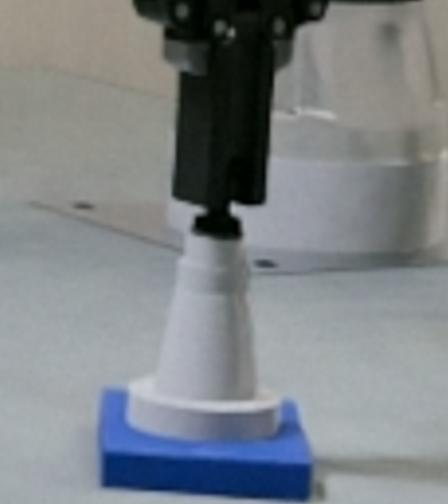

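Call:
move --target '[0.1357,0.0020,0.3243,0.678,-0.075,-0.663,0.310,1,1,1,0.3717,0.4443,0.0889,0,0.7071,-0.7071,0,0.1,-0.5,-0.5]'

Call:
move --pt "0.1357 0.0020 0.3243 0.678 -0.075 -0.663 0.310 1 1 1 0.3717 0.4443 0.1040 0 0.7071 -0.7071 0 0.1 -0.5 -0.5" --pt "0.1357 0.0020 0.3243 0.678 -0.075 -0.663 0.310 1 1 1 0.3717 0.4443 0.1040 0 1 0 0 0.1 -0.5 -0.5" --pt "0.1357 0.0020 0.3243 0.678 -0.075 -0.663 0.310 1 1 1 0.3717 0.4443 0.1040 0 0.7071 0.7071 0 0.1 -0.5 -0.5" --pt "0.1357 0.0020 0.3243 0.678 -0.075 -0.663 0.310 1 1 1 0.3717 0.4443 0.1040 0 0 1 0 0.1 -0.5 -0.5" --pt "0.1357 0.0020 0.3243 0.678 -0.075 -0.663 0.310 1 1 1 0.3717 0.4443 0.1040 0 -0.7071 0.7071 0 0.1 -0.5 -0.5" --pt "0.1357 0.0020 0.3243 0.678 -0.075 -0.663 0.310 1 1 1 0.3717 0.4443 0.0888 0 -0.7071 0.7071 0 0.1 -0.5 -0.5" --speed '[0.25,1,1,1,1,0.15]' --blend 0.01

Call:
move --target '[0.1357,0.0020,0.3243,0.678,-0.075,-0.663,0.310,1,1,1,0.3717,0.4443,0.0888,0,-0.7071,0.7071,0,-1,0.1,-0.9]'

Call:
wait --seconds 1

Call:
move --target '[0.1357,0.0020,0.3243,0.678,-0.075,-0.663,0.310,1,1,1,0.3717,0.4443,0.0883,0,0,1,0,-1,0.1,-0.9]' --speed 0.4

Call:
move --target '[0.1357,0.0020,0.3243,0.678,-0.075,-0.663,0.310,1,1,1,0.3717,0.4443,0.0878,0,0.7071,0.7071,0,-1,0.1,-0.9]' --speed 0.4

Scene clock: 293.40 s.
left_arm: end_effector_position=(+0.1357, +0.0020, +0.3243) position_measured=3 object_status=3 end_effector_quat_wxyz=(+0.678, -0.075, -0.663, +0.310) | right_arm: end_effector_position=(+0.3717, +0.4443, +0.0889) position_measured=117 object_status=0 end_effector_quat_wxyz=(+0.000, +0.707, -0.707, +0.000)
Joint positions: left_arm=[-0.083 -1.361 1.865 -0.384 -1.967 0.588] | right_arm=[0.642 -1.305 1.76 -2.026 -1.571 5.354]
Joint torques (N m): left_arm=[3.01 -21.45 -23.94 4.92 -2.06 1.48] | right_arm=[0.95 -29.52 -28.33 -4.28 -1.57 -0.04]
Wrist force (N): left_arm=[-0.3 0.1 0.1] | right_arm=[-2.7 -1.0 -2.0]
Wrist torque (N m): left_arm=[0.02 0.05 0.06] | right_arm=[-0.15 0.28 0.34]
Wrist force, peak (N): left_arm=[-0.6 0.3 0.0] | right_arm=[-3.2 -4.2 -7.2]
Hand target: left_arm +0.1357, +0.0020, +0.3243; +0.678, -0.075, -0.663, +0.310 | right_arm +0.3717, +0.4443, +0.0889; +0.000, +0.707, -0.707, +0.000
Off the commanded pose: left_arm 0.000 m, 0 deg | right_arm 0.000 m, 0 deg.
move: done

Scene clock: 297.63 s.
left_arm: end_effector_position=(+0.1357, +0.0020, +0.3243) position_measured=3 object_status=3 end_effector_quat_wxyz=(+0.678, -0.075, -0.663, +0.310) | right_arm: end_effector_position=(+0.3717, +0.4443, +0.0887) position_measured=117 object_status=3 end_effector_quat_wxyz=(+0.000, +0.707, -0.707, +0.000)
Joint positions: left_arm=[-0.083 -1.361 1.865 -0.384 -1.967 0.588] | right_arm=[0.642 -1.304 1.76 -2.026 -1.571 -0.929]
Joint torques (N m): left_arm=[3.59 -21.89 -23.81 4.79 -2.02 1.5] | right_arm=[-2.58 -46.7 -28.27 -3.16 -0.35 -1.13]
Wrist force (N): left_arm=[0.0 0.2 0.3] | right_arm=[-2.7 -1.2 -1.8]
Wrist torque (N m): left_arm=[0.03 0.00 0.06] | right_arm=[-0.19 0.29 0.21]
Wrist force, peak (N): left_arm=[-0.3 0.6 0.1] | right_arm=[-2.9 -1.6 -4.0]
Hand target: left_arm +0.1357, +0.0020, +0.3243; +0.678, -0.075, -0.663, +0.310 | right_arm +0.3717, +0.4443, +0.0888; +0.000, +0.707, -0.707, +0.000
Off the commanded pose: left_arm 0.000 m, 0 deg | right_arm 0.000 m, 0 deg.
move: done; blend cut to 0.0076 m at target 1, 0.0076 m at target 5

Scene clock: 299.50 s.
left_arm: end_effector_position=(+0.1357, +0.0020, +0.3243) position_measured=3 object_status=3 end_effector_quat_wxyz=(+0.678, -0.075, -0.663, +0.310) | right_arm: end_effector_position=(+0.3717, +0.4443, +0.0888) position_measured=211 object_status=0 end_effector_quat_wxyz=(+0.000, +0.707, -0.707, +0.000)
Joint positions: left_arm=[-0.083 -1.361 1.865 -0.384 -1.967 0.588] | right_arm=[0.642 -1.304 1.76 -2.027 -1.571 -0.929]
Joint torques (N m): left_arm=[3.48 -21.31 -23.84 4.9 -2.04 1.56] | right_arm=[6.96 -44.91 -18.94 -0.38 0.78 -1.3]
Wrist force (N): left_arm=[-0.2 0.3 -0.1] | right_arm=[-2.4 -4.8 -4.1]
Wrist torque (N m): left_arm=[0.06 0.03 0.06] | right_arm=[-0.18 0.29 0.21]
Wrist force, peak (N): left_arm=[0.3 0.6 0.0] | right_arm=[-2.4 -4.8 -4.1]
Hand target: left_arm +0.1357, +0.0020, +0.3243; +0.678, -0.075, -0.663, +0.310 | right_arm +0.3717, +0.4443, +0.0888; +0.000, +0.707, -0.707, +0.000
Off the commanded pose: left_arm 0.000 m, 0 deg | right_arm 0.000 m, 0 deg.
move: done

Scene clock: 300.50 s.
left_arm: end_effector_position=(+0.1357, +0.0020, +0.3243) position_measured=3 object_status=3 end_effector_quat_wxyz=(+0.678, -0.075, -0.663, +0.310) | right_arm: end_effector_position=(+0.3717, +0.4443, +0.0888) position_measured=211 object_status=2 end_effector_quat_wxyz=(+0.000, +0.707, -0.707, +0.000)
Joint positions: left_arm=[-0.083 -1.361 1.865 -0.384 -1.967 0.588] | right_arm=[0.642 -1.304 1.76 -2.026 -1.571 -0.929]
Joint torques (N m): left_arm=[3.14 -22.13 -24.15 4.73 -2.06 1.66] | right_arm=[6.89 -41.47 -16.91 0.03 2.33 -1.41]
Wrist force (N): left_arm=[0.0 0.1 0.0] | right_arm=[-2.6 -5.2 -4.3]
Wrist torque (N m): left_arm=[0.02 0.00 0.06] | right_arm=[-0.19 0.30 0.21]
Wrist force, peak (N): left_arm=[0.0 0.6 0.1] | right_arm=[-2.5 -5.1 -4.6]
Hand target: left_arm +0.1357, +0.0020, +0.3243; +0.678, -0.075, -0.663, +0.310 | right_arm +0.3717, +0.4443, +0.0888; +0.000, +0.707, -0.707, +0.000
Tool commands: left_gripper/position=+1.0 left_gripper/force_limit=+1.0 left_gripper/speed=+1.0 right_gripper/position=-1.0 right_gripper/force_limit=+0.1 right_gripper/speed=-0.9
Off the commanded pose: left_arm 0.000 m, 0 deg | right_arm 0.000 m, 0 deg.
wait: 1.00 s; at rest by 0.17 s

Scene clock: 303.00 s.
left_arm: end_effector_position=(+0.1357, +0.0020, +0.3243) position_measured=3 object_status=3 end_effector_quat_wxyz=(+0.678, -0.075, -0.663, +0.310) | right_arm: end_effector_position=(+0.3717, +0.4443, +0.0883) position_measured=211 object_status=2 end_effector_quat_wxyz=(+0.000, +0.000, +1.000, +0.000)
Joint positions: left_arm=[-0.083 -1.361 1.865 -0.384 -1.967 0.588] | right_arm=[0.642 -1.304 1.761 -2.028 -1.571 0.642]
Joint torques (N m): left_arm=[3.42 -21.63 -24.23 4.63 -2 1.48] | right_arm=[4.71 -20.98 -31.13 -0.66 -2.73 1.03]
Wrist force (N): left_arm=[0.0 0.4 0.0] | right_arm=[0.7 2.8 -5.3]
Wrist torque (N m): left_arm=[0.08 -0.02 0.06] | right_arm=[-0.44 0.27 0.11]
Wrist force, peak (N): left_arm=[0.1 0.5 0.4] | right_arm=[-6.5 -7.7 -2.7]
Hand target: left_arm +0.1357, +0.0020, +0.3243; +0.678, -0.075, -0.663, +0.310 | right_arm +0.3717, +0.4443, +0.0883; +0.000, +0.000, +1.000, +0.000
Off the commanded pose: left_arm 0.000 m, 0 deg | right_arm 0.000 m, 0 deg.
move: done

Scene clock: 305.50 s.
left_arm: end_effector_position=(+0.1357, +0.0020, +0.3243) position_measured=3 object_status=3 end_effector_quat_wxyz=(+0.678, -0.075, -0.663, +0.310) | right_arm: end_effector_position=(+0.3717, +0.4443, +0.0878) position_measured=211 object_status=2 end_effector_quat_wxyz=(+0.000, +0.707, +0.707, +0.000)
Joint positions: left_arm=[-0.083 -1.361 1.865 -0.384 -1.967 0.588] | right_arm=[0.642 -1.303 1.762 -2.029 -1.571 2.213]
Joint torques (N m): left_arm=[3.32 -22.1 -23.78 4.67 -1.98 1.59] | right_arm=[9.1 -19.02 -28.96 -1.35 -0.76 0.95]
Wrist force (N): left_arm=[0.2 0.3 0.3] | right_arm=[-2.7 0.9 -7.2]
Wrist torque (N m): left_arm=[0.05 -0.05 0.06] | right_arm=[-0.22 0.30 0.14]
Wrist force, peak (N): left_arm=[-0.7 -0.2 0.2] | right_arm=[-0.9 1.6 -9.3]
Hand target: left_arm +0.1357, +0.0020, +0.3243; +0.678, -0.075, -0.663, +0.310 | right_arm +0.3717, +0.4443, +0.0878; +0.000, +0.707, +0.707, +0.000
Off the commanded pose: left_arm 0.000 m, 0 deg | right_arm 0.000 m, 0 deg.
move: done

Call:
move --target '[0.1357,0.0020,0.3243,0.678,-0.075,-0.663,0.310,1,1,1,0.3717,0.4443,0.0873,0,1,0,0,-1,0.1,-0.9]' --speed 0.4

Call:
move --target '[0.1357,0.0020,0.3243,0.678,-0.075,-0.663,0.310,1,1,1,0.3717,0.4443,0.0868,0,0.7071,-0.7071,0,-1,0.1,-0.9]' --speed 0.4 --cameras '["cam_low"]'

Call:
zoom_image --camera "cam_low" --region '[460, 200, 540, 290]'

Scene clock: 316.43 s.
left_arm: end_effector_position=(+0.1357, +0.0020, +0.3243) position_measured=3 object_status=3 end_effector_quat_wxyz=(+0.678, -0.075, -0.663, +0.310) | right_arm: end_effector_position=(+0.3717, +0.4443, +0.0873) position_measured=211 object_status=2 end_effector_quat_wxyz=(+0.000, +1.000, +0.000, +0.000)
Joint positions: left_arm=[-0.083 -1.361 1.865 -0.384 -1.967 0.588] | right_arm=[0.642 -1.303 1.762 -2.03 -1.571 3.783]
Joint torques (N m): left_arm=[3.03 -22.37 -23.76 4.89 -2 1.51] | right_arm=[4.73 -20.06 -30.81 -0.65 -3.07 0.94]
Wrist force (N): left_arm=[-0.1 0.2 0.1] | right_arm=[-6.7 -6.4 -5.8]
Wrist torque (N m): left_arm=[0.03 0.00 0.06] | right_arm=[-0.06 0.44 0.08]
Wrist force, peak (N): left_arm=[-0.2 0.5 0.2] | right_arm=[-6.0 -8.1 -8.2]
Hand target: left_arm +0.1357, +0.0020, +0.3243; +0.678, -0.075, -0.663, +0.310 | right_arm +0.3717, +0.4443, +0.0873; +0.000, +1.000, +0.000, +0.000
Off the commanded pose: left_arm 0.000 m, 0 deg | right_arm 0.000 m, 0 deg.
move: done

Scene clock: 318.93 s.
left_arm: end_effector_position=(+0.1357, +0.0020, +0.3243) position_measured=3 object_status=3 end_effector_quat_wxyz=(+0.678, -0.075, -0.663, +0.310) | right_arm: end_effector_position=(+0.3717, +0.4443, +0.0868) position_measured=211 object_status=2 end_effector_quat_wxyz=(+0.000, +0.707, -0.707, +0.000)
Joint positions: left_arm=[-0.083 -1.361 1.865 -0.384 -1.967 0.588] | right_arm=[0.642 -1.302 1.763 -2.032 -1.571 5.354]
Joint torques (N m): left_arm=[2.92 -22.01 -24.25 4.87 -2.07 1.57] | right_arm=[8.9 -18.67 -28.39 -1.08 -0.65 1.06]
Wrist force (N): left_arm=[0.2 0.4 0.2] | right_arm=[-3.6 -3.9 -7.1]
Wrist torque (N m): left_arm=[0.09 -0.05 0.06] | right_arm=[-0.11 0.30 0.12]
Wrist force, peak (N): left_arm=[-0.3 0.5 0.1] | right_arm=[-5.2 -5.2 -9.3]
Hand target: left_arm +0.1357, +0.0020, +0.3243; +0.678, -0.075, -0.663, +0.310 | right_arm +0.3717, +0.4443, +0.0868; +0.000, +0.707, -0.707, +0.000
Off the commanded pose: left_arm 0.000 m, 0 deg | right_arm 0.000 m, 0 deg.
move: done
Images, in order (width x height): cam_low 672x504.

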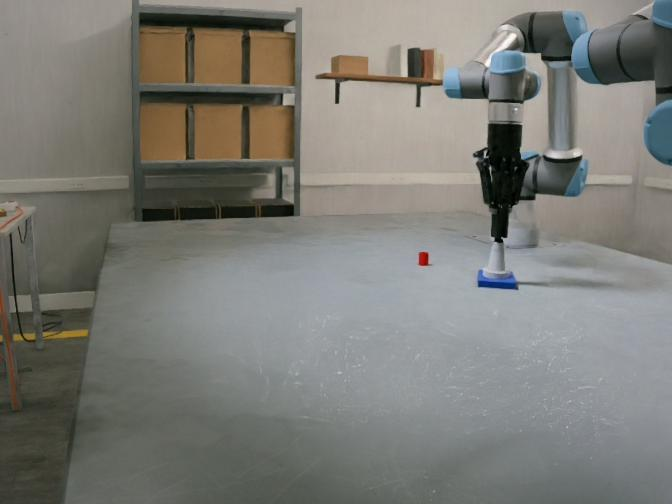

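Scaled by 5.600 from the camera's 672x504 image, which has a finer 960x720 frame.

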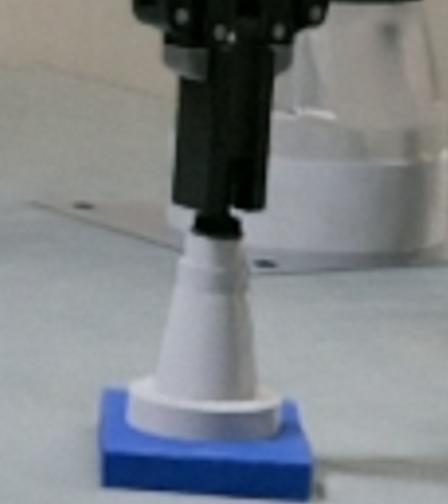

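Call:
move --target '[0.1357,0.0020,0.3243,0.678,-0.075,-0.663,0.310,1,1,1,0.3717,0.4443,0.0868,0,0.7071,-0.7071,0,0.1,-0.5,-0.5]'

Call:
move --pt "0.1357 0.0020 0.3243 0.678 -0.075 -0.663 0.310 1 1 1 0.3717 0.4443 0.1040 0 0.7071 -0.7071 0 0.1 -0.5 -0.5" --pt "0.1357 0.0020 0.3243 0.678 -0.075 -0.663 0.310 1 1 1 0.3717 0.4443 0.1040 0 1 0 0 0.1 -0.5 -0.5" --pt "0.1357 0.0020 0.3243 0.678 -0.075 -0.663 0.310 1 1 1 0.3717 0.4443 0.1040 0 0.7071 0.7071 0 0.1 -0.5 -0.5" --pt "0.1357 0.0020 0.3243 0.678 -0.075 -0.663 0.310 1 1 1 0.3717 0.4443 0.1040 0 0 1 0 0.1 -0.5 -0.5" --pt "0.1357 0.0020 0.3243 0.678 -0.075 -0.663 0.310 1 1 1 0.3717 0.4443 0.1040 0 -0.7071 0.7071 0 0.1 -0.5 -0.5" --pt "0.1357 0.0020 0.3243 0.678 -0.075 -0.663 0.310 1 1 1 0.3717 0.4443 0.0885 0 -0.7071 0.7071 0 0.1 -0.5 -0.5" --speed '[0.25,1,1,1,1,0.15]' --blend 0.01

Call:
move --target '[0.1357,0.0020,0.3243,0.678,-0.075,-0.663,0.310,1,1,1,0.3717,0.4443,0.0885,0,-0.7071,0.7071,0,-1,0.7,-0.7]'

Call:
wait --seconds 1

Call:
move --target '[0.1357,0.0020,0.3243,0.678,-0.075,-0.663,0.310,1,1,1,0.3717,0.4443,0.0883,0,-0.3827,0.9239,0,-1,0.7,-0.7]' --speed 0.2 --cameras '["cam_low"]'

Call:
zoom_image --camera "cam_low" --region '[480, 220, 520, 265]'

Scene clock: 336.23 s.
left_arm: end_effector_position=(+0.1357, +0.0020, +0.3243) position_measured=3 object_status=3 end_effector_quat_wxyz=(+0.678, -0.075, -0.663, +0.310) | right_arm: end_effector_position=(+0.3717, +0.4443, +0.0868) position_measured=117 object_status=0 end_effector_quat_wxyz=(+0.000, +0.707, -0.707, +0.000)
Joint positions: left_arm=[-0.083 -1.361 1.865 -0.384 -1.967 0.588] | right_arm=[0.642 -1.302 1.763 -2.031 -1.571 5.354]
Joint torques (N m): left_arm=[1.64 -21.65 -23.53 4.77 -2.03 1.6] | right_arm=[2.43 -29.19 -28.56 -4.35 -1.19 0]
Wrist force (N): left_arm=[-0.1 0.4 0.0] | right_arm=[-2.8 -1.5 -2.0]
Wrist torque (N m): left_arm=[0.07 0.01 0.06] | right_arm=[-0.26 0.30 0.33]
Wrist force, peak (N): left_arm=[0.0 0.7 0.1] | right_arm=[-3.6 -4.1 -7.0]
Hand target: left_arm +0.1357, +0.0020, +0.3243; +0.678, -0.075, -0.663, +0.310 | right_arm +0.3717, +0.4443, +0.0868; +0.000, +0.707, -0.707, +0.000
Off the commanded pose: left_arm 0.000 m, 0 deg | right_arm 0.000 m, 0 deg.
move: done

Scene clock: 340.47 s.
left_arm: end_effector_position=(+0.1357, +0.0020, +0.3243) position_measured=3 object_status=3 end_effector_quat_wxyz=(+0.678, -0.075, -0.663, +0.310) | right_arm: end_effector_position=(+0.3717, +0.4443, +0.0884) position_measured=117 object_status=3 end_effector_quat_wxyz=(+0.000, +0.707, -0.707, +0.000)
Joint positions: left_arm=[-0.083 -1.361 1.865 -0.384 -1.967 0.588] | right_arm=[0.642 -1.304 1.761 -2.027 -1.571 -0.929]
Joint torques (N m): left_arm=[1.87 -21.22 -23.96 4.85 -1.95 1.48] | right_arm=[-2.25 -47.11 -28.29 -3.28 -0.32 -1.07]
Wrist force (N): left_arm=[0.0 0.1 -0.1] | right_arm=[-2.7 -1.5 -1.8]
Wrist torque (N m): left_arm=[0.02 -0.01 0.06] | right_arm=[-0.24 0.29 0.21]
Wrist force, peak (N): left_arm=[0.5 0.4 -0.1] | right_arm=[-2.6 -1.6 -4.0]
Hand target: left_arm +0.1357, +0.0020, +0.3243; +0.678, -0.075, -0.663, +0.310 | right_arm +0.3717, +0.4443, +0.0885; +0.000, +0.707, -0.707, +0.000
Off the commanded pose: left_arm 0.000 m, 0 deg | right_arm 0.000 m, 0 deg.
move: done; blend cut to 0.0086 m at target 1, 0.0078 m at target 5

Scene clock: 341.93 s.
left_arm: end_effector_position=(+0.1357, +0.0020, +0.3243) position_measured=3 object_status=3 end_effector_quat_wxyz=(+0.678, -0.075, -0.663, +0.310) | right_arm: end_effector_position=(+0.3717, +0.4443, +0.0885) position_measured=212 object_status=0 end_effector_quat_wxyz=(+0.000, +0.707, -0.707, +0.000)
Joint positions: left_arm=[-0.083 -1.361 1.865 -0.384 -1.967 0.588] | right_arm=[0.642 -1.304 1.761 -2.027 -1.571 -0.929]
Joint torques (N m): left_arm=[1.68 -21.32 -24.13 4.9 -1.99 1.45] | right_arm=[9.12 -44.35 -19.6 -0.19 0.81 -1.27]
Wrist force (N): left_arm=[-0.1 0.3 0.2] | right_arm=[-2.3 -4.4 -4.7]
Wrist torque (N m): left_arm=[0.06 0.02 0.06] | right_arm=[-0.18 0.28 0.21]
Wrist force, peak (N): left_arm=[-0.1 0.6 -0.3] | right_arm=[-2.4 -4.5 -5.2]
Hand target: left_arm +0.1357, +0.0020, +0.3243; +0.678, -0.075, -0.663, +0.310 | right_arm +0.3717, +0.4443, +0.0885; +0.000, +0.707, -0.707, +0.000
Off the commanded pose: left_arm 0.000 m, 0 deg | right_arm 0.000 m, 0 deg.
move: done

Scene clock: 342.93 s.
left_arm: end_effector_position=(+0.1357, +0.0020, +0.3243) position_measured=3 object_status=3 end_effector_quat_wxyz=(+0.678, -0.075, -0.663, +0.310) | right_arm: end_effector_position=(+0.3717, +0.4443, +0.0885) position_measured=212 object_status=2 end_effector_quat_wxyz=(+0.000, +0.707, -0.707, +0.000)
Joint positions: left_arm=[-0.083 -1.361 1.865 -0.384 -1.967 0.588] | right_arm=[0.642 -1.304 1.761 -2.027 -1.571 -0.929]
Joint torques (N m): left_arm=[2.09 -21.73 -24.24 4.75 -2.05 1.61] | right_arm=[10.11 -40.09 -15.83 -0.16 2.35 -1.36]
Wrist force (N): left_arm=[-0.2 -0.1 0.4] | right_arm=[-2.4 -4.8 -4.9]
Wrist torque (N m): left_arm=[-0.02 0.04 0.06] | right_arm=[-0.20 0.27 0.21]
Wrist force, peak (N): left_arm=[0.0 0.6 0.1] | right_arm=[-2.5 -4.8 -5.2]
Hand target: left_arm +0.1357, +0.0020, +0.3243; +0.678, -0.075, -0.663, +0.310 | right_arm +0.3717, +0.4443, +0.0885; +0.000, +0.707, -0.707, +0.000
Tool commands: left_gripper/position=+1.0 left_gripper/force_limit=+1.0 left_gripper/speed=+1.0 right_gripper/position=-1.0 right_gripper/force_limit=+0.7 right_gripper/speed=-0.7
Off the commanded pose: left_arm 0.000 m, 0 deg | right_arm 0.000 m, 0 deg.
wait: 1.00 s; at rest by 0.17 s

Scene clock: 345.37 s.
left_arm: end_effector_position=(+0.1357, +0.0020, +0.3243) position_measured=3 object_status=3 end_effector_quat_wxyz=(+0.678, -0.075, -0.663, +0.310) | right_arm: end_effector_position=(+0.3717, +0.4443, +0.0883) position_measured=212 object_status=2 end_effector_quat_wxyz=(+0.000, -0.383, +0.924, +0.000)
Joint positions: left_arm=[-0.083 -1.361 1.865 -0.384 -1.967 0.588] | right_arm=[0.642 -1.304 1.761 -2.028 -1.571 -0.144]
Joint torques (N m): left_arm=[2.34 -21.82 -23.5 4.76 -1.98 1.49] | right_arm=[7.33 -19.38 -23.95 -3.11 -2.41 0.54]
Wrist force (N): left_arm=[0.2 0.4 -0.2] | right_arm=[-2.7 -0.2 -7.0]
Wrist torque (N m): left_arm=[0.09 -0.06 0.06] | right_arm=[-0.26 0.31 0.03]
Wrist force, peak (N): left_arm=[-0.4 0.5 0.1] | right_arm=[-6.6 -7.4 -2.1]
Hand target: left_arm +0.1357, +0.0020, +0.3243; +0.678, -0.075, -0.663, +0.310 | right_arm +0.3717, +0.4443, +0.0883; +0.000, -0.383, +0.924, +0.000
Off the commanded pose: left_arm 0.000 m, 0 deg | right_arm 0.000 m, 0 deg.
move: done
Images, in order (width x height): cam_low 672x504.

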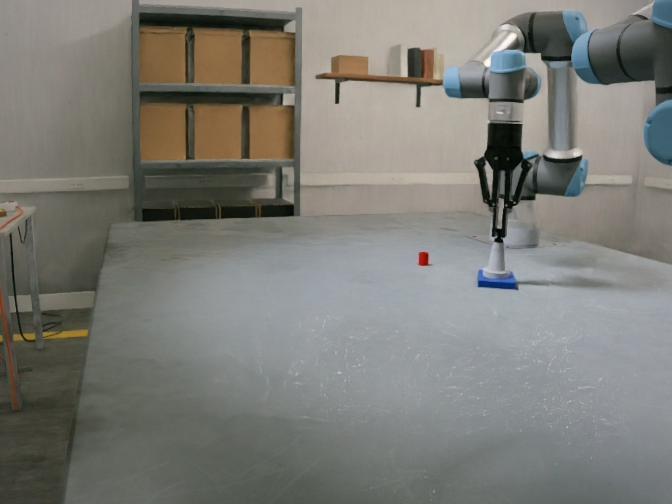

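Scaled by 11.200 from the camera's 672x504 image, which has a finer 960x720 frame.

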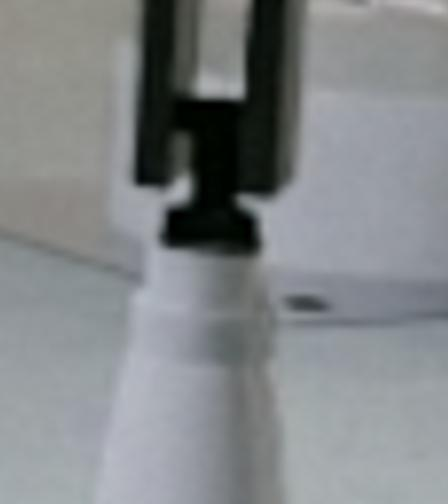

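Call:
move --target '[0.1357,0.0020,0.3243,0.678,-0.075,-0.663,0.310,1,1,1,0.3717,0.4443,0.0878,0,0.3827,0.9239,0,-1,0.7,-0.7]' --speed 0.3

Call:
move --target '[0.1357,0.0020,0.3243,0.678,-0.075,-0.663,0.310,1,1,1,0.3717,0.4443,0.0873,0,0.9239,0.3827,0,-1,0.7,-0.7]' --speed 0.3 --cameras '["cam_low"]'

Call:
zoom_image --camera "cam_low" --region '[480, 220, 520, 265]'

Scene clock: 356.80 s.
left_arm: end_effector_position=(+0.1357, +0.0020, +0.3243) position_measured=3 object_status=3 end_effector_quat_wxyz=(+0.678, -0.075, -0.663, +0.310) | right_arm: end_effector_position=(+0.3717, +0.4443, +0.0878) position_measured=212 object_status=2 end_effector_quat_wxyz=(+0.000, +0.383, +0.924, +0.000)
Joint positions: left_arm=[-0.083 -1.361 1.865 -0.384 -1.967 0.588] | right_arm=[0.642 -1.303 1.762 -2.029 -1.571 1.427]
Joint torques (N m): left_arm=[1.37 -21.37 -23.28 4.71 -2.09 1.53] | right_arm=[7.54 -18.67 -26.75 -0.62 -2.33 0.79]
Wrist force (N): left_arm=[0.1 0.4 0.2] | right_arm=[0.2 5.6 -6.7]
Wrist torque (N m): left_arm=[0.07 -0.03 0.06] | right_arm=[-0.37 0.27 0.06]
Wrist force, peak (N): left_arm=[-0.1 0.5 0.2] | right_arm=[0.5 5.7 -7.2]
Hand target: left_arm +0.1357, +0.0020, +0.3243; +0.678, -0.075, -0.663, +0.310 | right_arm +0.3717, +0.4443, +0.0878; +0.000, +0.383, +0.924, +0.000
Off the commanded pose: left_arm 0.000 m, 0 deg | right_arm 0.000 m, 0 deg.
move: done

Scene clock: 359.93 s.
left_arm: end_effector_position=(+0.1357, +0.0020, +0.3243) position_measured=3 object_status=3 end_effector_quat_wxyz=(+0.678, -0.075, -0.663, +0.310) | right_arm: end_effector_position=(+0.3717, +0.4443, +0.0873) position_measured=212 object_status=2 end_effector_quat_wxyz=(+0.000, +0.924, +0.383, +0.000)
Joint positions: left_arm=[-0.083 -1.361 1.865 -0.384 -1.967 0.588] | right_arm=[0.642 -1.303 1.762 -2.03 -1.571 2.998]
Joint torques (N m): left_arm=[1.02 -21.84 -23.8 4.83 -2.09 1.59] | right_arm=[7.18 -19.06 -30.42 -2.76 -2.44 0.65]
Wrist force (N): left_arm=[-0.3 0.4 -0.1] | right_arm=[-3.3 -2.9 -7.8]
Wrist torque (N m): left_arm=[0.08 0.06 0.06] | right_arm=[-0.24 0.34 0.02]
Wrist force, peak (N): left_arm=[0.1 0.6 -0.2] | right_arm=[-2.8 -3.2 -8.2]
Hand target: left_arm +0.1357, +0.0020, +0.3243; +0.678, -0.075, -0.663, +0.310 | right_arm +0.3717, +0.4443, +0.0873; +0.000, +0.924, +0.383, +0.000
Off the commanded pose: left_arm 0.000 m, 0 deg | right_arm 0.000 m, 0 deg.
move: done
Images, in order (width x height): cam_low 672x504.

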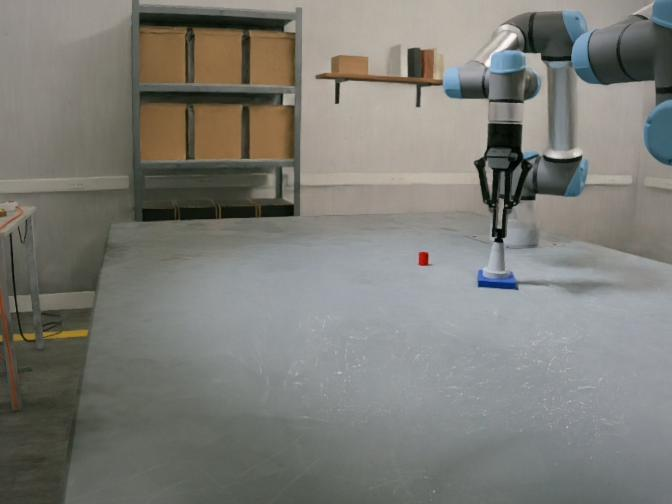

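Scaled by 11.200 from the camera's 672x504 image, which has a finer 960x720 frame.

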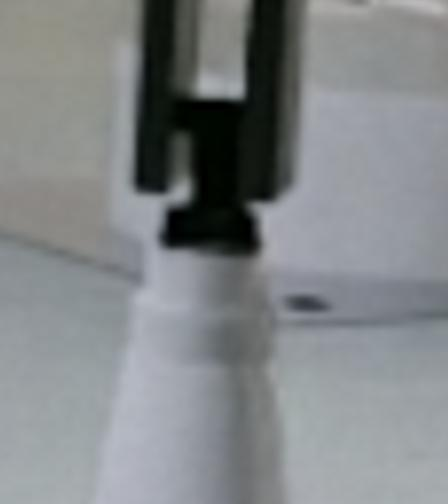

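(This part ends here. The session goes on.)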